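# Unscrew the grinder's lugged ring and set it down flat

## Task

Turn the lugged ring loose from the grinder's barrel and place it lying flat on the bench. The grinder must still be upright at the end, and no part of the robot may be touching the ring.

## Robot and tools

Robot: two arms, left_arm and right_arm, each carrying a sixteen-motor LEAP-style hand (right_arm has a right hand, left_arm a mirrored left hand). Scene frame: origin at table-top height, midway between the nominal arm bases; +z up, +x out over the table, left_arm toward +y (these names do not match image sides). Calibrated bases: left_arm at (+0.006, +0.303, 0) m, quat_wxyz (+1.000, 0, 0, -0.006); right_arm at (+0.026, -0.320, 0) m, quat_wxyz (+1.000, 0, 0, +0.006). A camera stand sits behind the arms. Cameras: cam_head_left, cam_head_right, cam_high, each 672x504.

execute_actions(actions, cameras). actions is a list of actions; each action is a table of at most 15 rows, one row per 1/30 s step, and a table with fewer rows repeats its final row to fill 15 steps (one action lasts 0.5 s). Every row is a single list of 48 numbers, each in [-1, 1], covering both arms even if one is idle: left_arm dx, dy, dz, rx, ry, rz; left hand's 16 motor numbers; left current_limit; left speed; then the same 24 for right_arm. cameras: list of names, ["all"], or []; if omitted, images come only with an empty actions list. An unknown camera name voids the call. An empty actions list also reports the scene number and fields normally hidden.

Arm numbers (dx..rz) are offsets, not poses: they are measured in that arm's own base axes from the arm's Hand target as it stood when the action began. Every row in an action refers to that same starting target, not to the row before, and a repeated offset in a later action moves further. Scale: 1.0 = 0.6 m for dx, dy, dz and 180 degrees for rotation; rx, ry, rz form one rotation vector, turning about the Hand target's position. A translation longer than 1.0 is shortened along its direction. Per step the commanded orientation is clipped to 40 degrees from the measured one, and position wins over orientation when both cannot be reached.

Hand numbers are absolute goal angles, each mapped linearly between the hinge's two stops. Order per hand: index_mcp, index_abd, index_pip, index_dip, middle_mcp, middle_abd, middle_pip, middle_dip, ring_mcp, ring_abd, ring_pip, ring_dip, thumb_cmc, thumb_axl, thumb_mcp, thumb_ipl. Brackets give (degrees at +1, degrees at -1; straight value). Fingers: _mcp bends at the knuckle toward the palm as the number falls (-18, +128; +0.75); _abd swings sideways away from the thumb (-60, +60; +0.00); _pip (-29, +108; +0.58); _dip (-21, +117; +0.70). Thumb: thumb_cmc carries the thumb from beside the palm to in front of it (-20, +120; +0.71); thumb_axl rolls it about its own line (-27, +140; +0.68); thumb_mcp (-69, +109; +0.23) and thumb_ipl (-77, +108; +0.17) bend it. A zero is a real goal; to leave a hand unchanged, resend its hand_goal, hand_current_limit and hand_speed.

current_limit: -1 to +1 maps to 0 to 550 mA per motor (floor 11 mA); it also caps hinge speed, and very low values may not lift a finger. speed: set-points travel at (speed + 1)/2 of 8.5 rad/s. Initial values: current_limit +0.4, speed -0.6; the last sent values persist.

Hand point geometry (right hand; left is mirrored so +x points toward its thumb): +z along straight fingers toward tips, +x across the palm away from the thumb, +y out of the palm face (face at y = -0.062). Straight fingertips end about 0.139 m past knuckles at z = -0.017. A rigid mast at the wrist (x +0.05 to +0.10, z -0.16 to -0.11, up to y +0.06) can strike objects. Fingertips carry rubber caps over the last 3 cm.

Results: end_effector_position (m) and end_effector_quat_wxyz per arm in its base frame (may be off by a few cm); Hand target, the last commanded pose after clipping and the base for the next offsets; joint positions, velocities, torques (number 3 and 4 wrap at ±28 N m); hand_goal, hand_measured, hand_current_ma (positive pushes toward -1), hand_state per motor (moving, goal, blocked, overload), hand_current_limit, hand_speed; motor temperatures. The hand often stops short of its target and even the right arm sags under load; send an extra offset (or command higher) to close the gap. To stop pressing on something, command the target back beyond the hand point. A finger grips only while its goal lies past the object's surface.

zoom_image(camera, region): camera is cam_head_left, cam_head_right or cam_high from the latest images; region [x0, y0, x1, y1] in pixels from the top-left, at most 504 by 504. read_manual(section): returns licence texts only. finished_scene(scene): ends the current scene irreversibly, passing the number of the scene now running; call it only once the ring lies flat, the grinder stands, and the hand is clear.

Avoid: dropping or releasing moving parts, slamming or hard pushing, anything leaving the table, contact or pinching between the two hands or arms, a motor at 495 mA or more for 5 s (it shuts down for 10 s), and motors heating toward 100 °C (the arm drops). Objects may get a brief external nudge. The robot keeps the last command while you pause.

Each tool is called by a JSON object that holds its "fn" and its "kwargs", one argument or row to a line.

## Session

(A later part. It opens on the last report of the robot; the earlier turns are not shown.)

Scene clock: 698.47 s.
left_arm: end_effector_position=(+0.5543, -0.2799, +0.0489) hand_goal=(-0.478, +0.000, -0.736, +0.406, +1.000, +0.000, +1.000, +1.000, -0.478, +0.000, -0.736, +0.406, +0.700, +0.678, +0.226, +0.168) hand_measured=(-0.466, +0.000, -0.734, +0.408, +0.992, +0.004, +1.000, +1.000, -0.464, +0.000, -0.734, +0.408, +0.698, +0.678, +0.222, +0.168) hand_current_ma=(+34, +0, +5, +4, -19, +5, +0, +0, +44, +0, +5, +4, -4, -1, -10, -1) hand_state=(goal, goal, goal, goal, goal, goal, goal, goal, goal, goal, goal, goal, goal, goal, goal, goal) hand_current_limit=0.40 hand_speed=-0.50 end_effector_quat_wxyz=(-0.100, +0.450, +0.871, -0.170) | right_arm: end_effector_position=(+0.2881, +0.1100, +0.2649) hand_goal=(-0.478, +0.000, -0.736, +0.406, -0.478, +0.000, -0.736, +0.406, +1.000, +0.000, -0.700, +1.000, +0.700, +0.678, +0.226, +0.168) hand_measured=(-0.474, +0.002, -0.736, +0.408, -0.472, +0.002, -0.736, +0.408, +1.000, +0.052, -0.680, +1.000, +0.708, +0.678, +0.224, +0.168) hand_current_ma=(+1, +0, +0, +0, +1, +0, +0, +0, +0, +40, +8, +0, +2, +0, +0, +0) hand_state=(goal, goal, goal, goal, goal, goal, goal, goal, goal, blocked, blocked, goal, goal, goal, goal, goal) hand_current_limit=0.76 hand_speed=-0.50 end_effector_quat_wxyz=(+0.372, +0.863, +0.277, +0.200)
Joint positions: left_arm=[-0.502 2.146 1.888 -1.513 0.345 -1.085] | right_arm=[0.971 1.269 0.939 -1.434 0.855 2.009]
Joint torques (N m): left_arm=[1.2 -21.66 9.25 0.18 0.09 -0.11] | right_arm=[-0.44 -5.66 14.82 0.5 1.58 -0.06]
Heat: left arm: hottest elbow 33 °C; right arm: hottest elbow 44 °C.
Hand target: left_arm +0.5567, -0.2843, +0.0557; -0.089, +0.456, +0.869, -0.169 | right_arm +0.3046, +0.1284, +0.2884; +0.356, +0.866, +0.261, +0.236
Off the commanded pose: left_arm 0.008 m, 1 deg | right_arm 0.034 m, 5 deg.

{"fn": "execute_actions", "kwargs": {
  "actions": []
}}

{"fn": "zoom_image", "kwargs": {
  "camera": "cam_high",
  "region": [265, 165, 325, 225]
}}

{"fn": "zoom_image", "kwargs": {
  "camera": "cam_head_left",
  "region": [380, 160, 480, 260]
}}

Scene clock: 699.97 s.
left_arm: end_effector_position=(+0.5543, -0.2799, +0.0489) hand_goal=(-0.478, +0.000, -0.736, +0.406, +1.000, +0.000, +1.000, +1.000, -0.478, +0.000, -0.736, +0.406, +0.700, +0.678, +0.226, +0.168) hand_measured=(-0.466, +0.000, -0.734, +0.408, +0.992, +0.004, +1.000, +1.000, -0.464, +0.000, -0.734, +0.408, +0.698, +0.678, +0.222, +0.168) hand_current_ma=(+34, +0, +5, +4, -19, +5, +0, +0, +44, +0, +5, +4, -4, -1, -10, -1) hand_state=(goal, goal, goal, goal, goal, goal, goal, goal, goal, goal, goal, goal, goal, goal, goal, goal) hand_current_limit=0.40 hand_speed=-0.50 end_effector_quat_wxyz=(-0.100, +0.450, +0.871, -0.170) | right_arm: end_effector_position=(+0.2881, +0.1100, +0.2649) hand_goal=(-0.478, +0.000, -0.736, +0.406, -0.478, +0.000, -0.736, +0.406, +1.000, +0.000, -0.700, +1.000, +0.700, +0.678, +0.226, +0.168) hand_measured=(-0.474, +0.002, -0.736, +0.408, -0.472, +0.002, -0.736, +0.408, +1.000, +0.052, -0.680, +1.000, +0.708, +0.678, +0.224, +0.168) hand_current_ma=(+1, +0, +0, +0, +1, +0, +0, +0, +0, +40, +8, +0, +2, +0, +0, +0) hand_state=(goal, goal, goal, goal, goal, goal, goal, goal, goal, blocked, blocked, goal, goal, goal, goal, goal) hand_current_limit=0.76 hand_speed=-0.50 end_effector_quat_wxyz=(+0.372, +0.863, +0.277, +0.200)
Joint positions: left_arm=[-0.502 2.146 1.888 -1.513 0.345 -1.085] | right_arm=[0.971 1.269 0.939 -1.434 0.855 2.009]
Joint velocities: within noise
Joint torques (N m): left_arm=[1.2 -21.83 9.26 0.18 0.09 -0.11] | right_arm=[-0.85 -5.95 14.8 0.32 1.57 -0.04]
Motor temperatures (°C): left_arm=[22 32 34 24 24 23] | right_arm=[22 24 44 23 31 21]
Heat: left arm: hottest elbow 34 °C; right arm: hottest elbow 44 °C.
Hand target: left_arm +0.5567, -0.2843, +0.0557; -0.089, +0.456, +0.869, -0.169 | right_arm +0.3046, +0.1285, +0.2884; +0.356, +0.866, +0.261, +0.236
Off the commanded pose: left_arm 0.008 m, 1 deg | right_arm 0.034 m, 5 deg.

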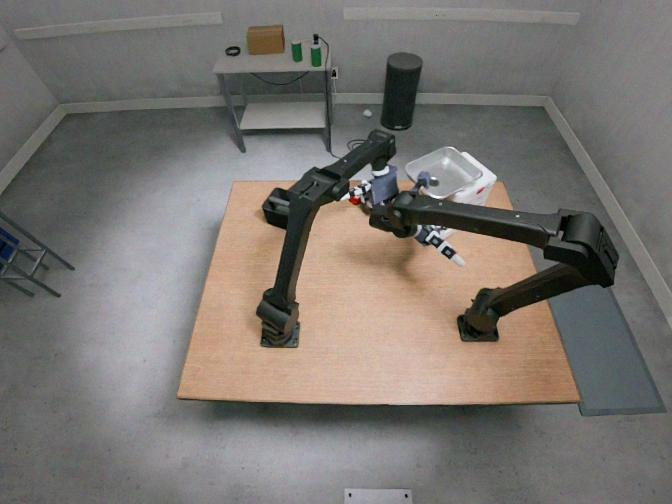

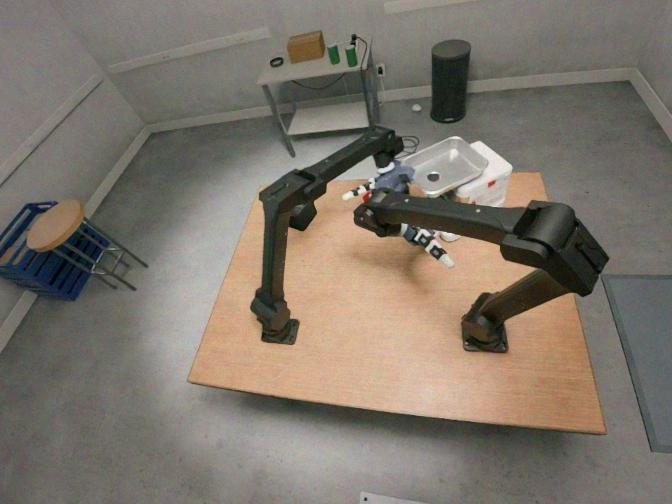

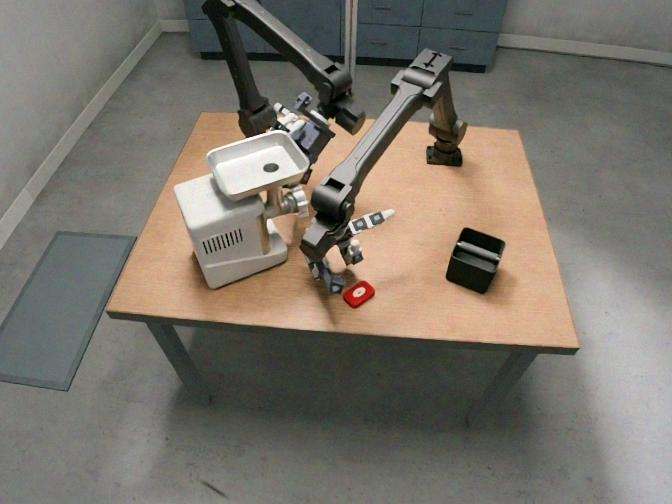

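Scaled by 8.400 from the camera's 672x504 image, which has a finer 960x720 frame.

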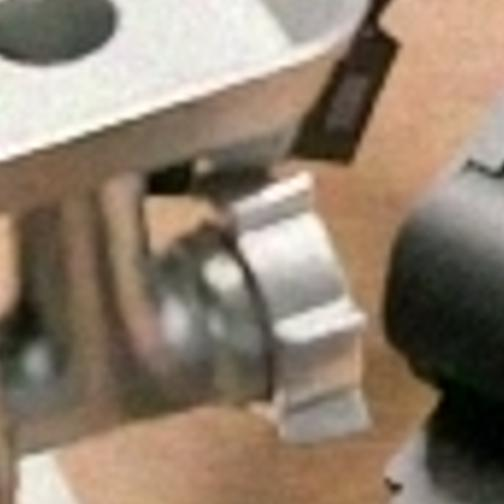

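Scaled by 5.040 from the camera's 672x504 image, which has a finer 960x720 frame.

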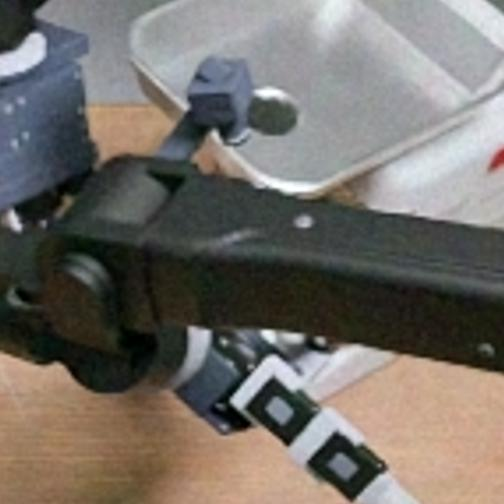

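{"fn": "execute_actions", "kwargs": {
  "actions": [
    [[0,0,0.12,0,0,0,-0.478,0,-0.736,0.406,1,0,1,1,-0.478,0,-0.736,0.406,0.7,0.678,0.226,0.168,0.4,-0.5,-0.0697,-0.0458,0,0,0,0,-0.478,0,-0.736,0.406,-0.478,0,-0.736,0.406,1,0,-0.68,1,0.7,0.678,0.226,0.168,0.4,-0.5]],
    [[0,0,0.15,0,0,0,-0.478,0,-0.736,0.406,1,0,1,1,-0.478,0,-0.736,0.406,0.7,0.678,0.226,0.168,0.4,-0.5,-0.0697,-0.0458,0,0,0,0,-0.478,0,-0.736,0.406,-0.478,0,-0.736,0.406,0.754,0,-0.68,0.7,0.7,0.678,0.226,0.168,0.4,-0.5]],
    [[0,0,0.15,0,0,0,-0.478,0,-0.736,0.406,1,0,1,1,-0.478,0,-0.736,0.406,0.7,0.678,0.226,0.168,0.4,-0.5,-0.0697,-0.0458,0,0,0,0,-0.478,0,-0.736,0.406,-0.478,0,-0.736,0.406,0,0,-0.68,0.406,0.7,0.678,0.226,0.168,0.4,-0.5]]
  ],
  "cameras": ["all"]
}}

Scene clock: 723.37 s.
left_arm: end_effector_position=(+0.5514, -0.2752, +0.2839) hand_goal=(-0.478, +0.000, -0.736, +0.406, +1.000, +0.000, +1.000, +1.000, -0.478, +0.000, -0.736, +0.406, +0.700, +0.678, +0.226, +0.168) hand_measured=(-0.466, +0.000, -0.734, +0.408, +0.974, +0.012, +0.992, +0.996, -0.464, +0.000, -0.734, +0.408, +0.696, +0.678, +0.222, +0.168) hand_current_ma=(+34, +0, +5, +4, -82, +29, -19, -7, +44, +0, +5, +4, -7, -1, -11, -1) hand_state=(goal, goal, goal, goal, blocked, goal, goal, goal, goal, goal, goal, goal, goal, goal, goal, goal) hand_current_limit=0.40 hand_speed=-0.50 end_effector_quat_wxyz=(+0.042, +0.452, +0.878, -0.154) | right_arm: end_effector_position=(+0.1823, +0.0422, +0.2824) hand_goal=(-0.478, +0.000, -0.736, +0.406, -0.478, +0.000, -0.736, +0.406, +0.000, +0.000, -0.680, +0.406, +0.700, +0.678, +0.226, +0.168) hand_measured=(-0.474, +0.002, -0.736, +0.408, -0.472, +0.002, -0.736, +0.408, +0.016, +0.002, -0.676, +0.408, +0.710, +0.678, +0.224, +0.168) hand_current_ma=(+1, +0, +0, +0, +1, +0, +0, +0, +7, +0, +0, +0, +2, +0, +0, +0) hand_state=(goal, goal, goal, goal, goal, goal, goal, goal, goal, goal, goal, goal, goal, goal, goal, goal) hand_current_limit=0.40 hand_speed=-0.50 end_effector_quat_wxyz=(+0.257, +0.874, +0.347, +0.223)
Joint positions: left_arm=[-0.512 1.877 2.076 -1.671 0.305 -1.147] | right_arm=[1.237 0.778 0.773 -1.686 0.685 2.096]
Joint torques (N m): left_arm=[0.97 -17.85 15.6 0.13 0.34 -0.23] | right_arm=[-0.03 0.67 10.58 -0.21 0.61 0.01]
Heat: left arm: hottest elbow 35 °C; right arm: hottest elbow 46 °C.
Hand target: left_arm +0.5566, -0.2845, +0.3075; -0.089, +0.456, +0.869, -0.169 | right_arm +0.1792, +0.0460, +0.2883; +0.356, +0.866, +0.261, +0.236
Off the commanded pose: left_arm 0.026 m, 15 deg | right_arm 0.008 m, 15 deg.
joint sent to its limit (left arm) — joint 4 (wrist pitch), lower limit. The joint targets are off in orientation, not in position.
joint sent to its limit (right arm) — joint 4 (wrist pitch), lower limit; joint 6 (wrist roll), upper limit. The joint targets are off in orientation, not in position.

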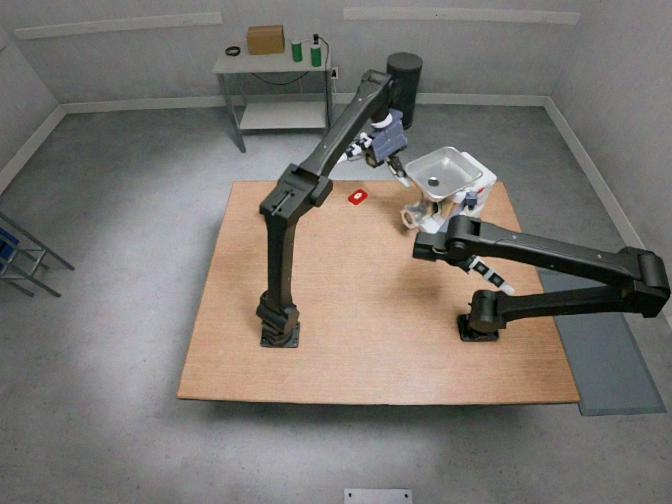

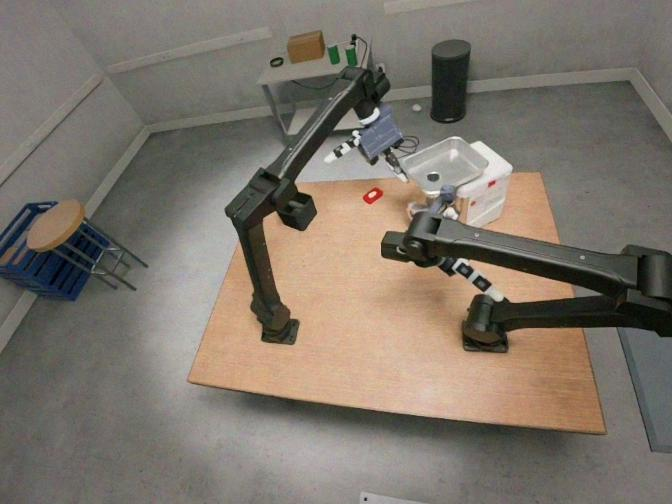

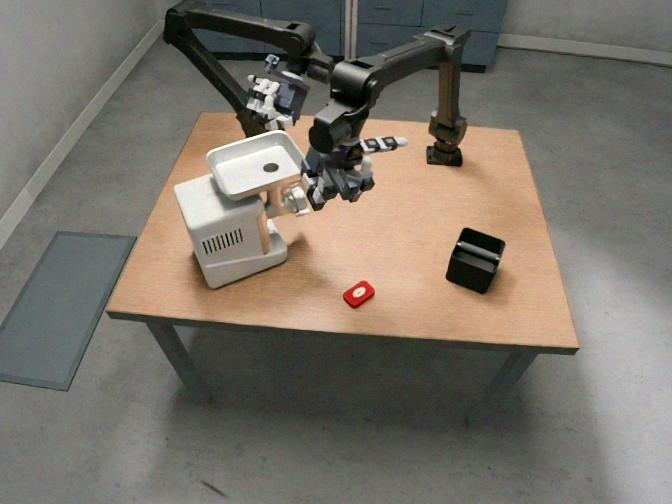

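{"fn": "execute_actions", "kwargs": {
  "actions": [
    [[0.0148,0.2128,0.02,0,0,0,0.754,0,0.576,0.696,1,0,1,1,0.754,0,0.576,0.696,0.7,0.678,0.226,0.168,0.4,-0.5,0.0725,-0.13,0.02,0,0,0,-0.478,0,-0.736,0.406,-0.478,0,-0.736,0.406,-0.478,0,-0.736,0.406,0.7,0.678,0.226,0.168,0.4,-0.5]],
    [[-0.098,-0.04,0,0.03,-0.1226,-0.1089,0.754,0.25,0.576,0.696,-0.479,0,-0.737,0.406,0.754,-0.25,0.576,0.696,0.7,0.678,0.226,0.168,0.4,-0.5,0.0725,-0.13,0,0,0,0,-0.478,0,-0.736,0.406,-0.478,0,-0.736,0.406,-0.478,0,-0.736,0.406,0.7,0.678,0.226,0.168,0.4,-0.5]]
  ],
  "cameras": ["all"]
}}

Scene clock: 754.70 s.
left_arm: end_effector_position=(+0.5078, -0.1790, +0.3138) hand_goal=(+0.754, +0.250, +0.576, +0.696, -0.478, +0.000, -0.736, +0.406, +0.754, -0.250, +0.576, +0.696, +0.700, +0.678, +0.226, +0.168) hand_measured=(+0.752, +0.246, +0.572, +0.694, -0.460, +0.000, -0.732, +0.408, +0.752, -0.246, +0.574, +0.694, +0.698, +0.678, +0.222, +0.168) hand_current_ma=(-4, -8, -6, -4, +58, +1, +7, +5, -2, +6, -5, -4, -3, -1, -14, -1) hand_state=(goal, goal, goal, goal, goal, goal, goal, goal, goal, goal, goal, goal, goal, goal, goal, goal) hand_current_limit=0.40 hand_speed=-0.50 end_effector_quat_wxyz=(+0.024, +0.610, +0.792, -0.023) | right_arm: end_effector_position=(+0.2664, -0.1071, +0.3035) hand_goal=(-0.478, +0.000, -0.736, +0.406, -0.478, +0.000, -0.736, +0.406, -0.478, +0.000, -0.736, +0.406, +0.700, +0.678, +0.226, +0.168) hand_measured=(-0.474, +0.002, -0.738, +0.408, -0.474, +0.002, -0.738, +0.408, -0.472, +0.002, -0.736, +0.408, +0.710, +0.678, +0.224, +0.168) hand_current_ma=(+0, +0, +0, +0, +0, +0, +0, +0, +1, +0, +0, +0, +3, +0, +0, +0) hand_state=(goal, goal, goal, goal, goal, goal, goal, goal, goal, goal, goal, goal, goal, goal, goal, goal) hand_current_limit=0.40 hand_speed=-0.50 end_effector_quat_wxyz=(+0.357, +0.868, +0.258, +0.230)
Joint positions: left_arm=[-0.456 1.592 1.737 -1.677 0.054 -0.715] | right_arm=[0.284 0.582 0.643 -1.051 0.699 1.059]
Joint torques (N m): left_arm=[1.38 -14.45 10.4 0.32 -0.11 -0.01] | right_arm=[-0.79 0.38 9.31 1.55 0.54 -0.11]
Motor temperatures (°C): left_arm=[22 34 39 24 24 23] | right_arm=[22 24 42 23 27 21]
Heat: left arm: hottest elbow 39 °C; right arm: hottest elbow 42 °C.
Hand target: left_arm +0.5067, -0.1805, +0.3196; +0.030, +0.615, +0.787, -0.021 | right_arm +0.2662, -0.1100, +0.3005; +0.356, +0.866, +0.261, +0.236
Off the commanded pose: left_arm 0.006 m, 1 deg | right_arm 0.004 m, 1 deg.

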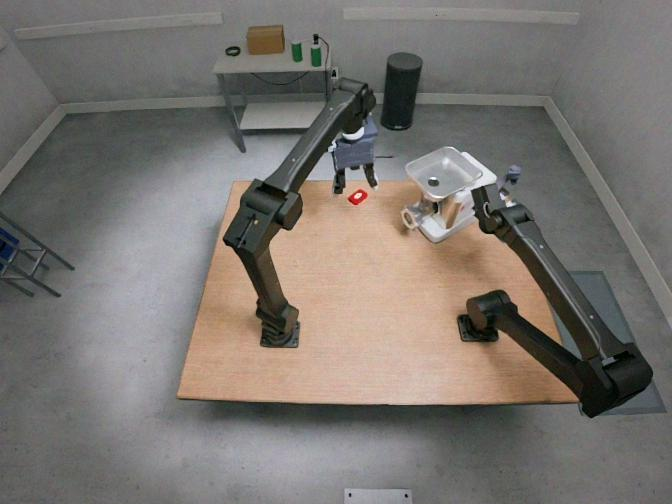

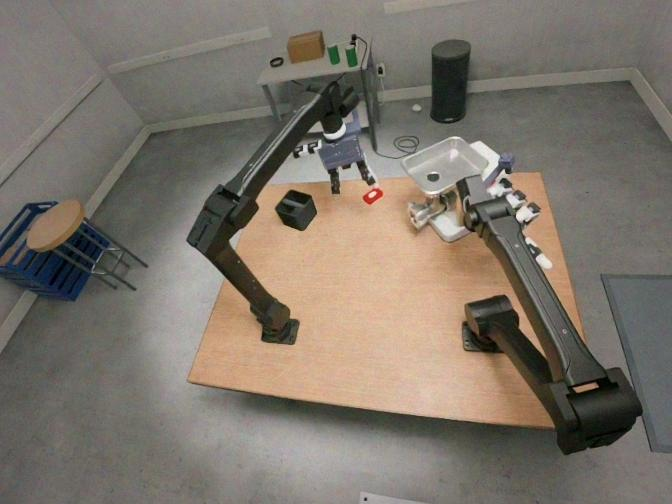

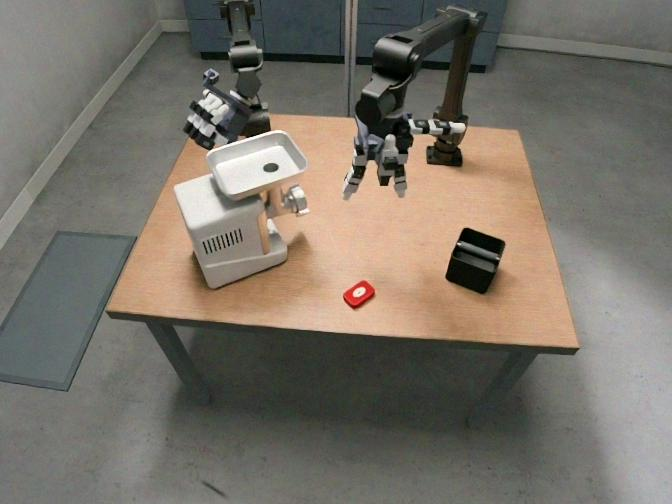

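{"fn": "zoom_image", "kwargs": {
  "camera": "cam_head_left",
  "region": [388, 190, 448, 250]
}}

{"fn": "zoom_image", "kwargs": {
  "camera": "cam_high",
  "region": [265, 170, 325, 230]
}}

{"fn": "zoom_image", "kwargs": {
  "camera": "cam_head_right",
  "region": [388, 190, 448, 250]
}}

Scaled by 8.400 from the camera's 672x504 image, which has a finer 960x720 frame.

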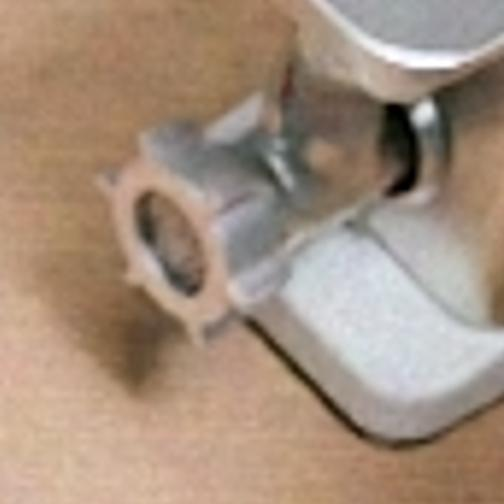

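Scaled by 8.400 from the camera's 672x504 image, which has a finer 960x720 frame.

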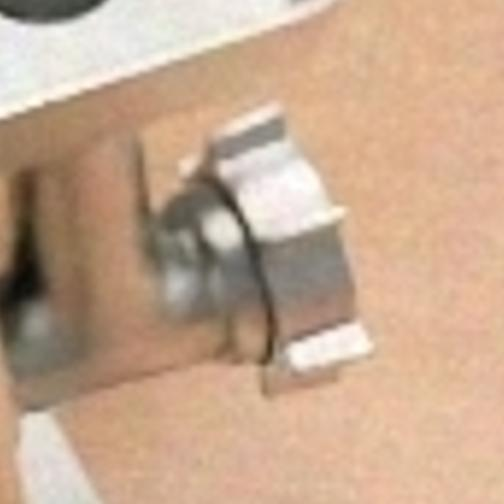

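Scaled by 8.400 from the camera's 672x504 image, which has a finer 960x720 frame.

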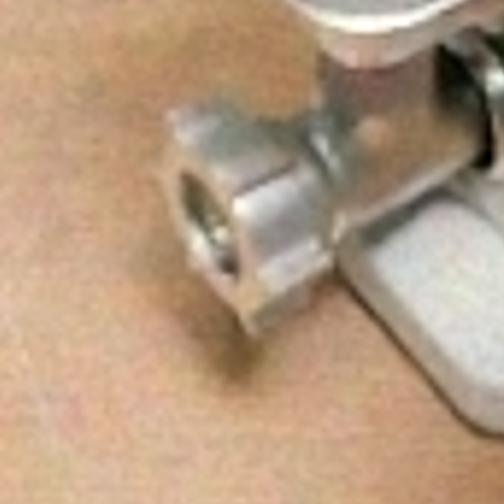

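{"fn": "execute_actions", "kwargs": {
  "actions": [
    [[-0.1011,-0.0419,-0.0065,0.0495,-0.1238,-0.1198,0.754,0.25,0.576,0.696,-0.479,0,-0.737,0.406,0.754,-0.25,0.576,0.696,-0.5,0.678,-0.674,0.168,0.4,-0.5,0,0,0,0,0,0,-0.478,0,-0.736,0.406,-0.478,0,-0.736,0.406,-0.478,0,-0.736,0.406,0.7,0.678,0.226,0.168,0.4,-0.5]],
    [[-0.1011,-0.0419,-0.0065,0.0495,-0.1238,-0.1198,0.754,0.25,0.576,0.696,-0.479,0,-0.737,0.406,0.754,-0.25,0.576,0.696,-0.5,0.678,-0.674,0.168,0.4,-0.5,0,0,0,0,0,0,-0.478,0,-0.736,0.406,-0.478,0,-0.736,0.406,-0.478,0,-0.736,0.406,0.7,0.678,0.226,0.168,0.4,-0.5]],
    [[-0.1011,-0.0419,-0.0065,0.0495,-0.1238,-0.1198,0.754,0.25,0.576,0.696,-0.479,0,-0.737,0.406,0.754,-0.25,0.576,0.696,-0.5,0.678,-0.674,0.168,0.4,-0.5,0,0,0,0,0,0,-0.478,0,-0.736,0.406,-0.478,0,-0.736,0.406,-0.478,0,-0.736,0.406,0.7,0.678,0.226,0.168,0.4,-0.5]]
  ],
  "cameras": ["all"]
}}

Scene clock: 776.93 s.
left_arm: end_effector_position=(+0.3231, -0.2552, +0.3106) hand_goal=(+0.754, +0.250, +0.576, +0.696, -0.478, +0.000, -0.736, +0.406, +0.754, -0.250, +0.576, +0.696, -0.500, +0.678, -0.674, +0.168) hand_measured=(+0.760, +0.248, +0.576, +0.694, -0.470, +0.000, -0.736, +0.408, +0.760, -0.250, +0.576, +0.694, -0.500, +0.676, -0.676, +0.168) hand_current_ma=(+12, -3, +1, -2, +18, +1, +0, +4, +15, +0, +0, -3, +0, -2, -6, -2) hand_state=(goal, goal, goal, goal, goal, goal, goal, goal, goal, goal, goal, goal, goal, goal, goal, goal) hand_current_limit=0.40 hand_speed=-0.50 end_effector_quat_wxyz=(+0.288, +0.821, +0.208, +0.448) | right_arm: end_effector_position=(+0.2673, -0.1072, +0.3043) hand_goal=(-0.478, +0.000, -0.736, +0.406, -0.478, +0.000, -0.736, +0.406, -0.478, +0.000, -0.736, +0.406, +0.700, +0.678, +0.226, +0.168) hand_measured=(-0.474, +0.002, -0.738, +0.408, -0.474, +0.002, -0.738, +0.408, -0.472, +0.002, -0.736, +0.408, +0.710, +0.678, +0.224, +0.168) hand_current_ma=(+0, +0, +0, +0, +0, +0, +0, +0, +1, +0, +0, +0, +3, +0, +0, +0) hand_state=(goal, goal, goal, goal, goal, goal, goal, goal, goal, goal, goal, goal, goal, goal, goal, goal) hand_current_limit=0.40 hand_speed=-0.50 end_effector_quat_wxyz=(+0.355, +0.866, +0.264, +0.234)
Joint positions: left_arm=[-0.782 0.719 0.508 -0.282 -0.41 0.541] | right_arm=[0.276 0.572 0.64 -1.04 0.688 1.036]
Joint torques (N m): left_arm=[1.96 -1.44 11.23 3.41 -0.11 -0.1] | right_arm=[-1.67 0.32 9.26 1.98 0.53 -0.12]
Heat: left arm: hottest elbow 39 °C; right arm: hottest elbow 41 °C.
Hand target: left_arm +0.3246, -0.2561, +0.3080; +0.289, +0.819, +0.204, +0.451 | right_arm +0.2662, -0.1100, +0.3004; +0.356, +0.866, +0.261, +0.236
Off the commanded pose: left_arm 0.003 m, 1 deg | right_arm 0.005 m, 0 deg.

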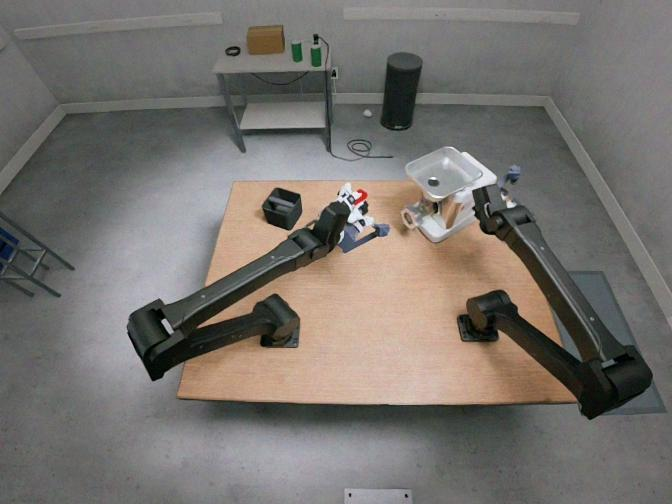

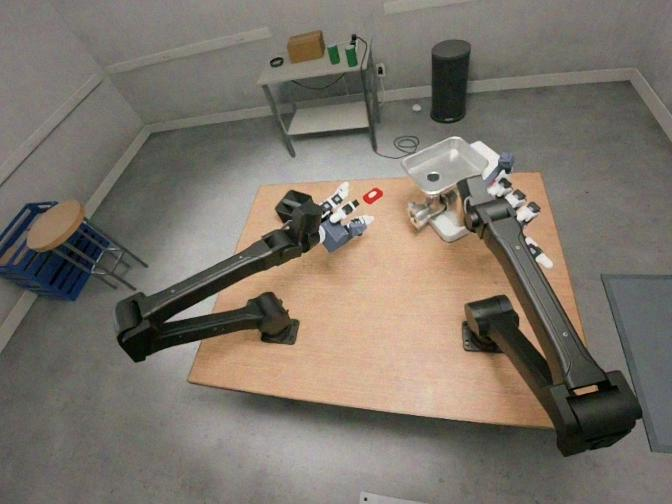

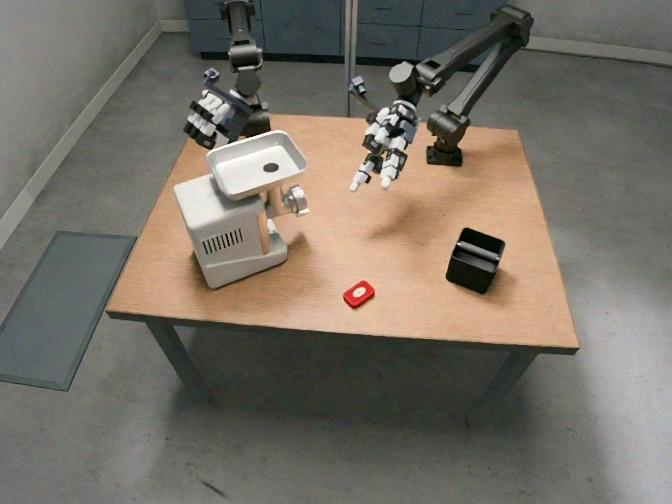

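{"fn": "execute_actions", "kwargs": {
  "actions": [
    [[-0.1011,-0.0419,-0.0065,0.0495,-0.1238,-0.1198,0.754,0.25,0.576,0.696,-0.479,0,-0.737,0.406,0.754,-0.25,0.576,0.696,-0.5,0.678,-0.674,0.168,0.4,-0.5,0,0,0,0,0,0,-0.478,0,-0.736,0.406,-0.478,0,-0.736,0.406,-0.478,0,-0.736,0.406,0.7,0.678,0.226,0.168,0.4,-0.5]],
    [[-0.1011,-0.0419,-0.0065,0.0495,-0.1238,-0.1198,0.754,0.25,0.576,0.696,-0.479,0,-0.737,0.406,0.754,-0.25,0.576,0.696,-0.5,0.678,-0.674,0.168,0.4,-0.5,0,0,0,0,0,0,-0.478,0,-0.736,0.406,-0.478,0,-0.736,0.406,-0.478,0,-0.736,0.406,0.7,0.678,0.226,0.168,0.4,-0.5]]
  ],
  "cameras": ["all"]
}}

Scene clock: 780.80 s.
left_arm: end_effector_position=(+0.2021, -0.3057, +0.2911) hand_goal=(+0.754, +0.250, +0.576, +0.696, -0.478, +0.000, -0.736, +0.406, +0.754, -0.250, +0.576, +0.696, -0.500, +0.678, -0.674, +0.168) hand_measured=(+0.754, +0.248, +0.578, +0.694, -0.476, +0.000, -0.736, +0.408, +0.756, -0.252, +0.578, +0.694, -0.502, +0.676, -0.676, +0.166) hand_current_ma=(+2, -4, +4, -2, +3, +1, +0, +4, +4, -3, +2, -2, -5, -7, -6, -3) hand_state=(goal, goal, goal, goal, goal, goal, goal, goal, goal, goal, goal, goal, goal, goal, goal, goal) hand_current_limit=0.40 hand_speed=-0.50 end_effector_quat_wxyz=(+0.361, +0.655, -0.290, +0.597) | right_arm: end_effector_position=(+0.2673, -0.1072, +0.3043) hand_goal=(-0.478, +0.000, -0.736, +0.406, -0.478, +0.000, -0.736, +0.406, -0.478, +0.000, -0.736, +0.406, +0.700, +0.678, +0.226, +0.168) hand_measured=(-0.474, +0.002, -0.738, +0.408, -0.474, +0.002, -0.738, +0.408, -0.472, +0.002, -0.736, +0.408, +0.710, +0.678, +0.224, +0.168) hand_current_ma=(+0, +0, +0, +0, +0, +0, +0, +0, +1, +0, +0, +0, +3, +0, +0, +0) hand_state=(goal, goal, goal, goal, goal, goal, goal, goal, goal, goal, goal, goal, goal, goal, goal, goal) hand_current_limit=0.40 hand_speed=-0.50 end_effector_quat_wxyz=(+0.355, +0.866, +0.264, +0.234)
Joint positions: left_arm=[-0.6 0.747 0.277 0.441 0.359 1.454] | right_arm=[0.276 0.572 0.64 -1.04 0.688 1.036]
Joint torques (N m): left_arm=[1.85 -1.32 12.12 3.44 0.11 -0.19] | right_arm=[-1.03 0.26 9.1 1.87 0.51 -0.11]
Heat: left arm: hottest elbow 39 °C; right arm: hottest elbow 40 °C.
Hand target: left_arm +0.2033, -0.3062, +0.3002; +0.360, +0.642, -0.293, +0.611 | right_arm +0.2662, -0.1100, +0.3004; +0.356, +0.866, +0.261, +0.236
Off the commanded pose: left_arm 0.009 m, 2 deg | right_arm 0.005 m, 0 deg.

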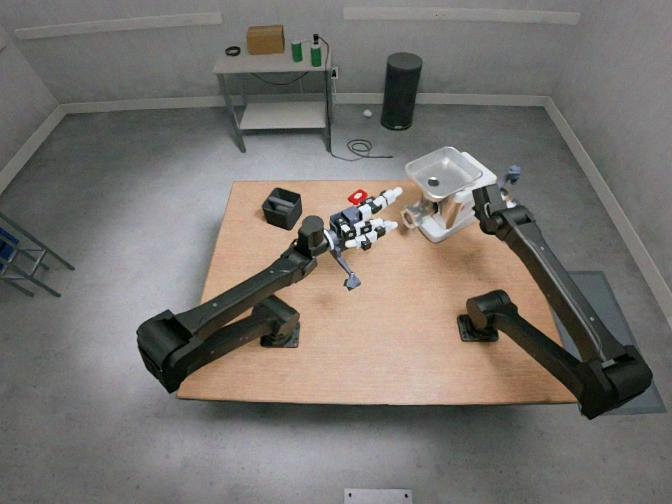

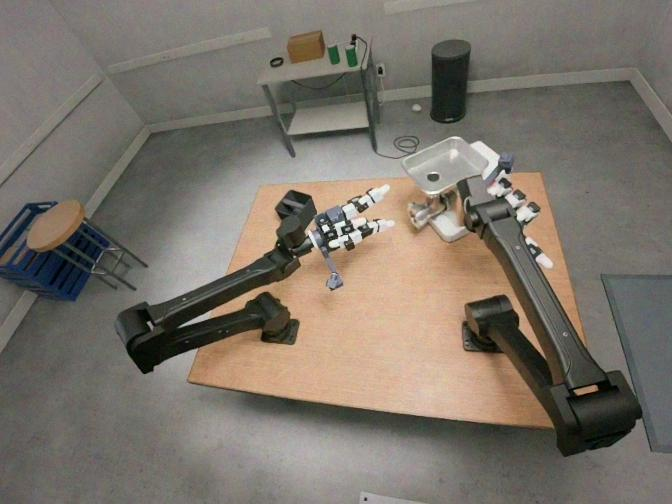

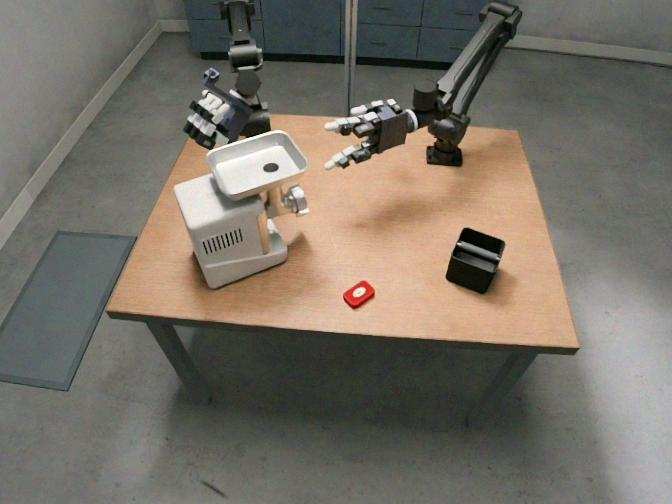

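{"fn": "execute_actions", "kwargs": {
  "actions": [
    [[0,0,-0.1,0,0,0,0.754,0.25,0.576,0.696,-0.479,0,-0.737,0.406,0.754,-0.25,0.576,0.696,-0.5,0.678,-0.674,0.168,0.4,-0.5,0,0,0,0,0,0,-0.478,0,-0.736,0.406,-0.478,0,-0.736,0.406,-0.478,0,-0.736,0.406,0.7,0.678,0.226,0.168,0.4,-0.5]],
    [[0.01,-0.0145,-0.14,0,0,0,0.754,0.25,0.576,0.696,-0.479,0,-0.737,0.406,0.754,-0.25,0.576,0.696,-0.5,0.678,-0.674,0.168,0.4,-0.5,0,0,0,0,0,0,-0.478,0,-0.736,0.406,-0.478,0,-0.736,0.406,-0.478,0,-0.736,0.406,0.7,0.678,0.226,0.168,0.4,-0.5]]
  ],
  "cameras": ["all"]
}}

{"fn": "zoom_image", "kwargs": {
  "camera": "cam_head_left",
  "region": [348, 180, 448, 280]
}}

{"fn": "zoom_image", "kwargs": {
  "camera": "cam_high",
  "region": [270, 130, 370, 230]
}}

{"fn": "zoom_image", "kwargs": {
  "camera": "cam_head_right",
  "region": [348, 180, 448, 280]
}}

Scene clock: 785.03 s.
left_arm: end_effector_position=(+0.2096, -0.3117, +0.1482) hand_goal=(+0.754, +0.250, +0.576, +0.696, -0.478, +0.000, -0.736, +0.406, +0.754, -0.250, +0.576, +0.696, -0.500, +0.678, -0.674, +0.168) hand_measured=(+0.754, +0.246, +0.578, +0.694, -0.476, +0.000, -0.736, +0.408, +0.756, -0.254, +0.578, +0.694, -0.504, +0.674, -0.676, +0.166) hand_current_ma=(+1, -7, +4, -2, +3, +1, +0, +4, +2, -6, +2, -2, -7, -10, -4, -3) hand_state=(goal, goal, goal, goal, goal, goal, goal, goal, goal, goal, goal, goal, goal, goal, goal, goal) hand_current_limit=0.40 hand_speed=-0.50 end_effector_quat_wxyz=(+0.352, +0.653, -0.295, +0.602) | right_arm: end_effector_position=(+0.2673, -0.1072, +0.3043) hand_goal=(-0.478, +0.000, -0.736, +0.406, -0.478, +0.000, -0.736, +0.406, -0.478, +0.000, -0.736, +0.406, +0.700, +0.678, +0.226, +0.168) hand_measured=(-0.474, +0.002, -0.738, +0.408, -0.474, +0.002, -0.738, +0.408, -0.472, +0.002, -0.736, +0.408, +0.710, +0.678, +0.224, +0.168) hand_current_ma=(+0, +0, +0, +0, +0, +0, +0, +0, +1, +0, +0, +0, +3, +0, +0, +0) hand_state=(goal, goal, goal, goal, goal, goal, goal, goal, goal, goal, goal, goal, goal, goal, goal, goal) hand_current_limit=0.40 hand_speed=-0.50 end_effector_quat_wxyz=(+0.355, +0.866, +0.264, +0.234)
Joint positions: left_arm=[-0.606 1.627 0.131 1.467 0.346 1.476] | right_arm=[0.276 0.572 0.64 -1.04 0.688 1.036]
Joint torques (N m): left_arm=[0.91 -6.3 3.45 3.45 0.05 -0.37] | right_arm=[-1.14 0.15 9.36 1.77 0.53 -0.11]
Heat: left arm: hottest elbow 39 °C; right arm: hottest elbow 40 °C.
Hand target: left_arm +0.2093, -0.3150, +0.1561; +0.360, +0.642, -0.293, +0.611 | right_arm +0.2662, -0.1100, +0.3004; +0.356, +0.866, +0.261, +0.236
Off the commanded pose: left_arm 0.009 m, 2 deg | right_arm 0.005 m, 0 deg.

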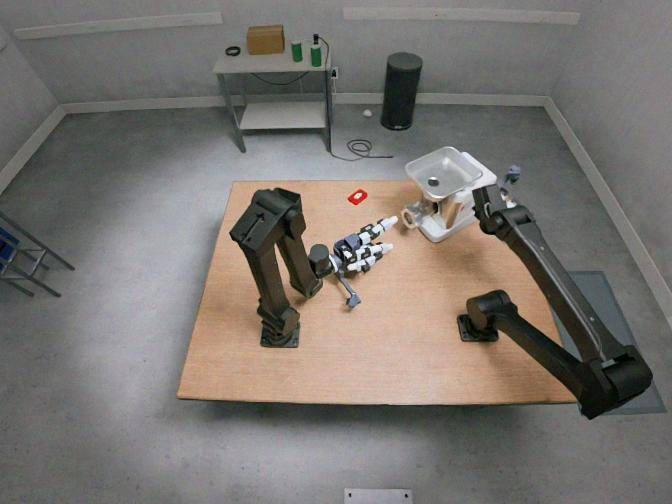

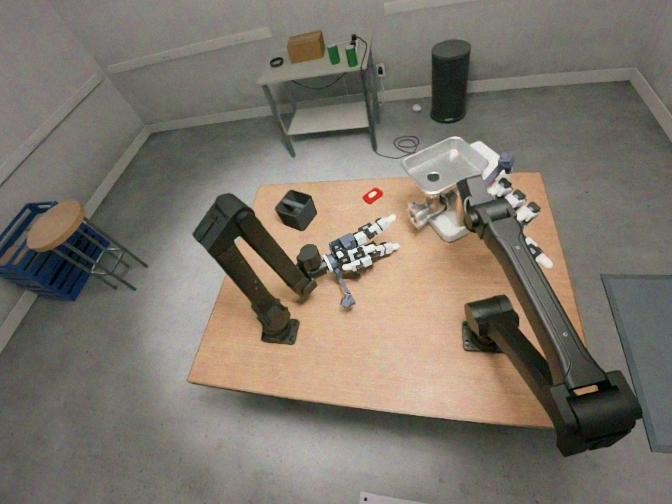

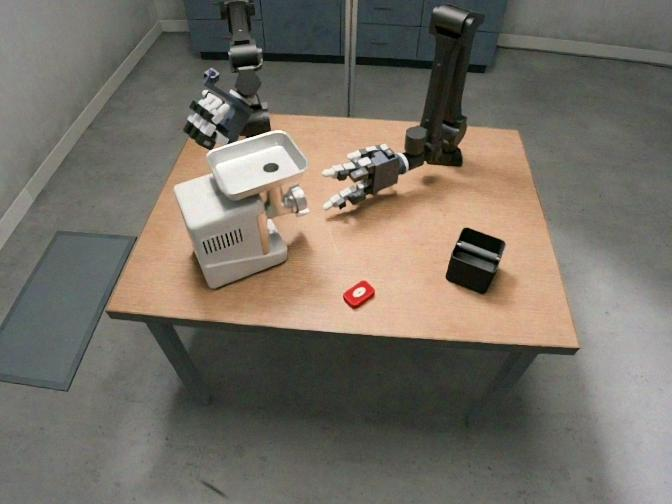

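Scaled by 5.040 from the camera's 672x504 image, which has a finer 960x720 frame.

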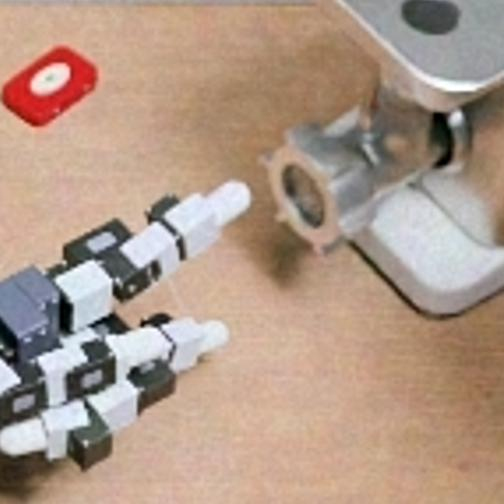

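Scaled by 5.040 from the camera's 672x504 image, which has a finer 960x720 frame.

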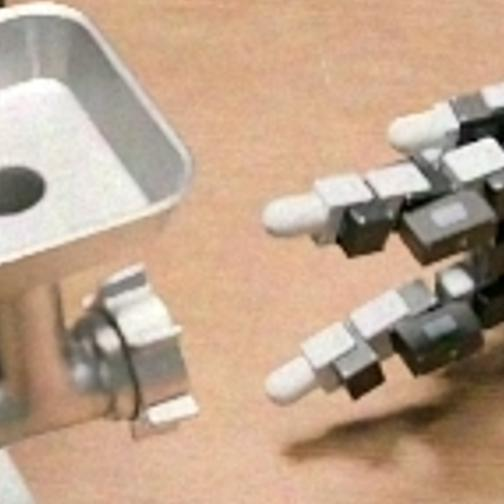

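Scaled by 5.040 from the camera's 672x504 image, which has a finer 960x720 frame.

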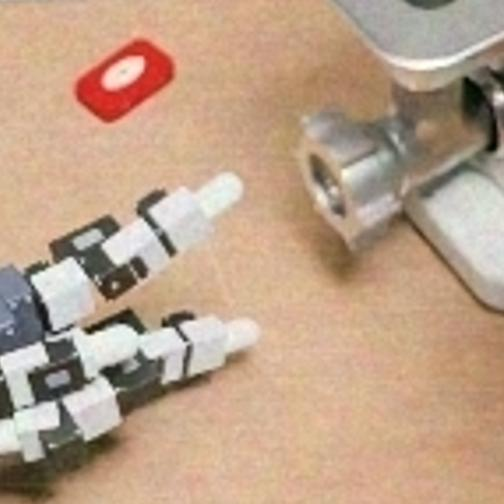

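{"fn": "execute_actions", "kwargs": {
  "actions": [
    [[0.064,-0.0572,0.04,-0.0069,-0.0047,0,0.754,0.25,0.576,0.696,-0.479,0,-0.737,0.406,0.754,-0.25,0.576,0.696,-0.5,0.678,-0.674,0.168,0.4,-0.5,0,0,0,0,0,0,-0.478,0,-0.736,0.406,-0.478,0,-0.736,0.406,-0.478,0,-0.736,0.406,0.7,0.678,0.226,0.168,0.4,-0.5]]
  ],
  "cameras": ["cam_head_left","cam_high"]
}}

{"fn": "zoom_image", "kwargs": {
  "camera": "cam_head_left",
  "region": [368, 180, 448, 260]
}}

{"fn": "zoom_image", "kwargs": {
  "camera": "cam_high",
  "region": [260, 150, 340, 230]
}}

Scene clock: 798.90 s.
left_arm: end_effector_position=(+0.2465, -0.3449, +0.1773) hand_goal=(+0.754, +0.250, +0.576, +0.696, -0.478, +0.000, -0.736, +0.406, +0.754, -0.250, +0.576, +0.696, -0.500, +0.678, -0.674, +0.168) hand_measured=(+0.754, +0.246, +0.578, +0.694, -0.478, +0.000, -0.736, +0.408, +0.756, -0.254, +0.578, +0.694, -0.504, +0.674, -0.676, +0.166) hand_current_ma=(+1, -7, +4, -2, +0, +1, +0, +4, +2, -6, +2, -2, -7, -11, -4, -3) hand_state=(goal, goal, goal, goal, goal, goal, goal, goal, goal, goal, goal, goal, goal, goal, goal, goal) hand_current_limit=0.40 hand_speed=-0.50 end_effector_quat_wxyz=(+0.360, +0.634, -0.290, +0.621) | right_arm: end_effector_position=(+0.2673, -0.1072, +0.3043) hand_goal=(-0.478, +0.000, -0.736, +0.406, -0.478, +0.000, -0.736, +0.406, -0.478, +0.000, -0.736, +0.406, +0.700, +0.678, +0.226, +0.168) hand_measured=(-0.474, +0.002, -0.738, +0.408, -0.474, +0.002, -0.738, +0.408, -0.472, +0.002, -0.736, +0.408, +0.710, +0.678, +0.224, +0.168) hand_current_ma=(+0, +0, +0, +0, +0, +0, +0, +0, +1, +0, +0, +0, +3, +0, +0, +0) hand_state=(goal, goal, goal, goal, goal, goal, goal, goal, goal, goal, goal, goal, goal, goal, goal, goal) hand_current_limit=0.40 hand_speed=-0.50 end_effector_quat_wxyz=(+0.355, +0.866, +0.264, +0.234)
Joint positions: left_arm=[-0.63 1.58 0.267 1.344 0.324 1.464] | right_arm=[0.276 0.572 0.64 -1.04 0.688 1.036]
Joint torques (N m): left_arm=[0.97 -8 5.64 1.78 -0.07 -0.38] | right_arm=[-1.61 0.38 9.32 1.88 0.52 -0.12]
Heat: left arm: hottest elbow 37 °C; right arm: hottest elbow 39 °C.
Hand target: left_arm +0.2478, -0.3492, +0.1801; +0.365, +0.633, -0.289, +0.618 | right_arm +0.2662, -0.1100, +0.3004; +0.356, +0.866, +0.261, +0.236
Off the commanded pose: left_arm 0.005 m, 1 deg | right_arm 0.005 m, 0 deg.
Images, in order (width x height): cam_head_left 672x504, cam_high 672x504.

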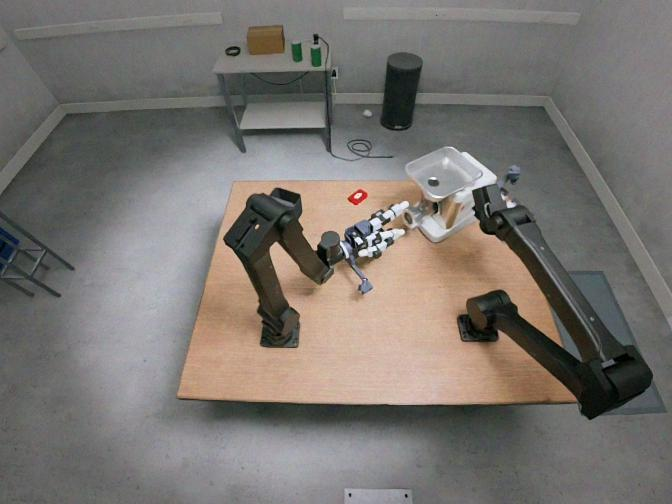

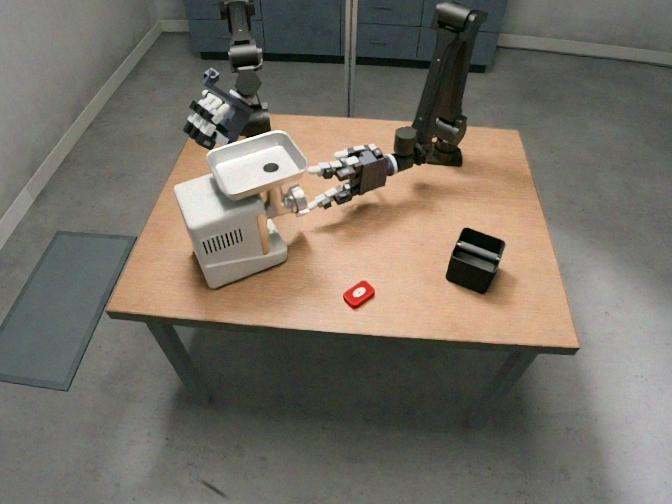

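Scaled by 6.300 from the camera's 672x504 image, which has a finer 960x720 frame.

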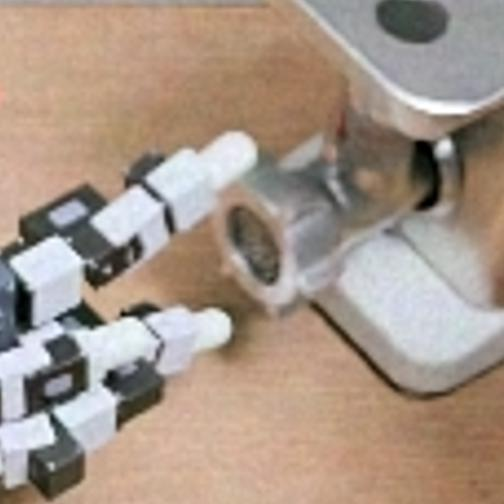

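Scaled by 6.300 from the camera's 672x504 image, which has a finer 960x720 frame.

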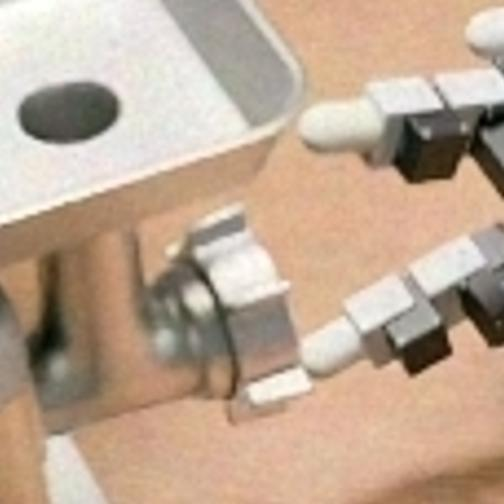

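{"fn": "execute_actions", "kwargs": {
  "actions": [
    [[0,0,-0.03,0,0,0,0.754,0.25,0.576,0.696,-0.479,0,-0.737,0.406,0.754,-0.25,0.576,0.696,-0.5,0.678,-0.674,0.168,0.4,-0.5,0,0,0,0,0,0,-0.478,0,-0.736,0.406,-0.478,0,-0.736,0.406,-0.478,0,-0.736,0.406,0.7,0.678,0.226,0.168,0.4,-0.5]],
    [[0.0475,-0.0685,0,0,0,0,0.754,0.25,0.576,0.696,-0.479,0,-0.737,0.406,0.754,-0.25,0.576,0.696,-0.5,0.678,-0.674,0.168,0.4,-0.5,0,0,0,0,0,0,-0.478,0,-0.736,0.406,-0.478,0,-0.736,0.406,-0.478,0,-0.736,0.406,0.7,0.678,0.226,0.168,0.4,-0.5]]
  ],
  "cameras": ["cam_head_left","cam_high"]
}}

{"fn": "zoom_image", "kwargs": {
  "camera": "cam_head_left",
  "region": [368, 180, 448, 260]
}}

{"fn": "zoom_image", "kwargs": {
  "camera": "cam_high",
  "region": [260, 150, 340, 230]
}}

Scene clock: 805.40 s.
left_arm: end_effector_position=(+0.2709, -0.3860, +0.1663) hand_goal=(+0.754, +0.250, +0.576, +0.696, -0.478, +0.000, -0.736, +0.406, +0.754, -0.250, +0.576, +0.696, -0.500, +0.678, -0.674, +0.168) hand_measured=(+0.756, +0.246, +0.578, +0.694, -0.480, +0.000, -0.736, +0.408, +0.756, -0.256, +0.578, +0.694, -0.504, +0.674, -0.676, +0.166) hand_current_ma=(+2, -7, +3, -2, -2, +1, +0, +4, +3, -10, +2, -2, -7, -11, -3, -3) hand_state=(goal, goal, goal, goal, goal, goal, goal, goal, goal, goal, goal, goal, goal, goal, goal, goal) hand_current_limit=0.40 hand_speed=-0.50 end_effector_quat_wxyz=(+0.364, +0.628, -0.291, +0.624) | right_arm: end_effector_position=(+0.2673, -0.1072, +0.3043) hand_goal=(-0.478, +0.000, -0.736, +0.406, -0.478, +0.000, -0.736, +0.406, -0.478, +0.000, -0.736, +0.406, +0.700, +0.678, +0.226, +0.168) hand_measured=(-0.474, +0.002, -0.738, +0.408, -0.474, +0.002, -0.738, +0.408, -0.472, +0.002, -0.736, +0.408, +0.710, +0.678, +0.224, +0.168) hand_current_ma=(+0, +0, +0, +0, +0, +0, +0, +0, +1, +0, +0, +0, +3, +0, +0, +0) hand_state=(goal, goal, goal, goal, goal, goal, goal, goal, goal, goal, goal, goal, goal, goal, goal, goal) hand_current_limit=0.40 hand_speed=-0.50 end_effector_quat_wxyz=(+0.355, +0.866, +0.264, +0.234)
Joint positions: left_arm=[-0.687 1.715 0.391 1.369 0.275 1.464] | right_arm=[0.276 0.572 0.64 -1.04 0.688 1.036]
Joint torques (N m): left_arm=[1.49 -8.47 5.93 1.83 -0.12 -0.36] | right_arm=[-0.73 0.67 9.2 1.77 0.5 -0.15]
Heat: left arm: hottest elbow 36 °C; right arm: hottest elbow 39 °C.
Hand target: left_arm +0.2763, -0.3904, +0.1622; +0.365, +0.633, -0.289, +0.619 | right_arm +0.2662, -0.1100, +0.3004; +0.356, +0.866, +0.261, +0.236
Off the commanded pose: left_arm 0.008 m, 1 deg | right_arm 0.005 m, 0 deg.
Images, in order (width x height): cam_head_left 672x504, cam_high 672x504.

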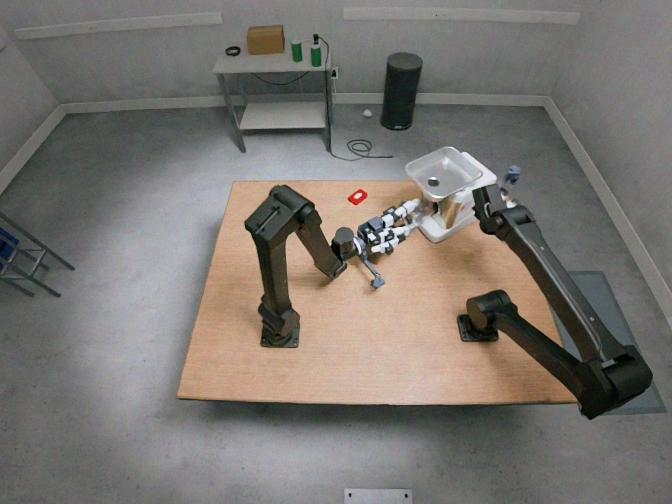

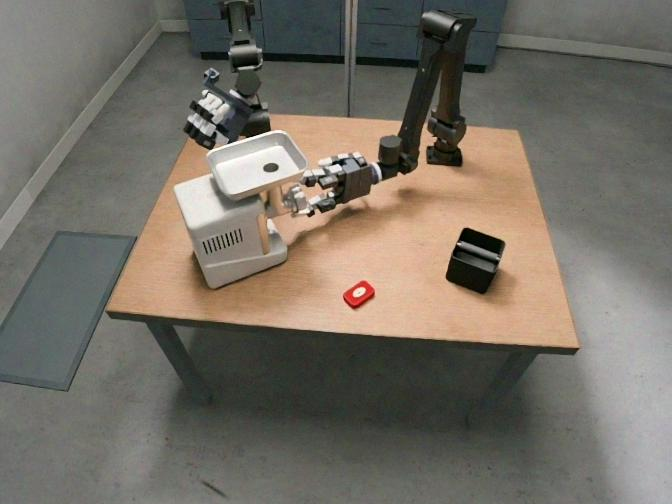

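Scaled by 6.300 from the camera's 672x504 image, which has a finer 960x720 frame.

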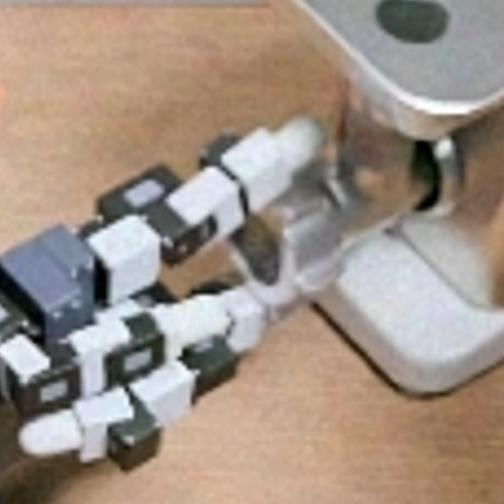

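Scaled by 6.300 from the camera's 672x504 image, which has a finer 960x720 frame.

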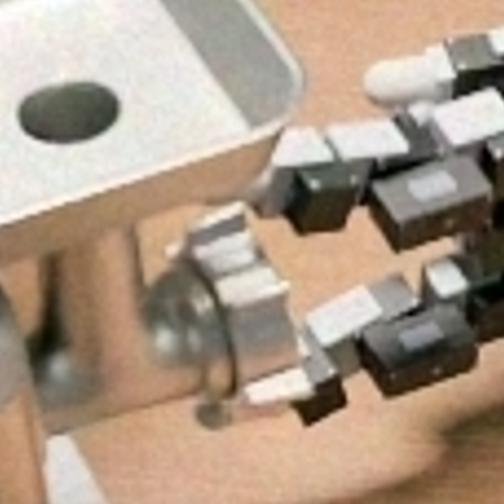

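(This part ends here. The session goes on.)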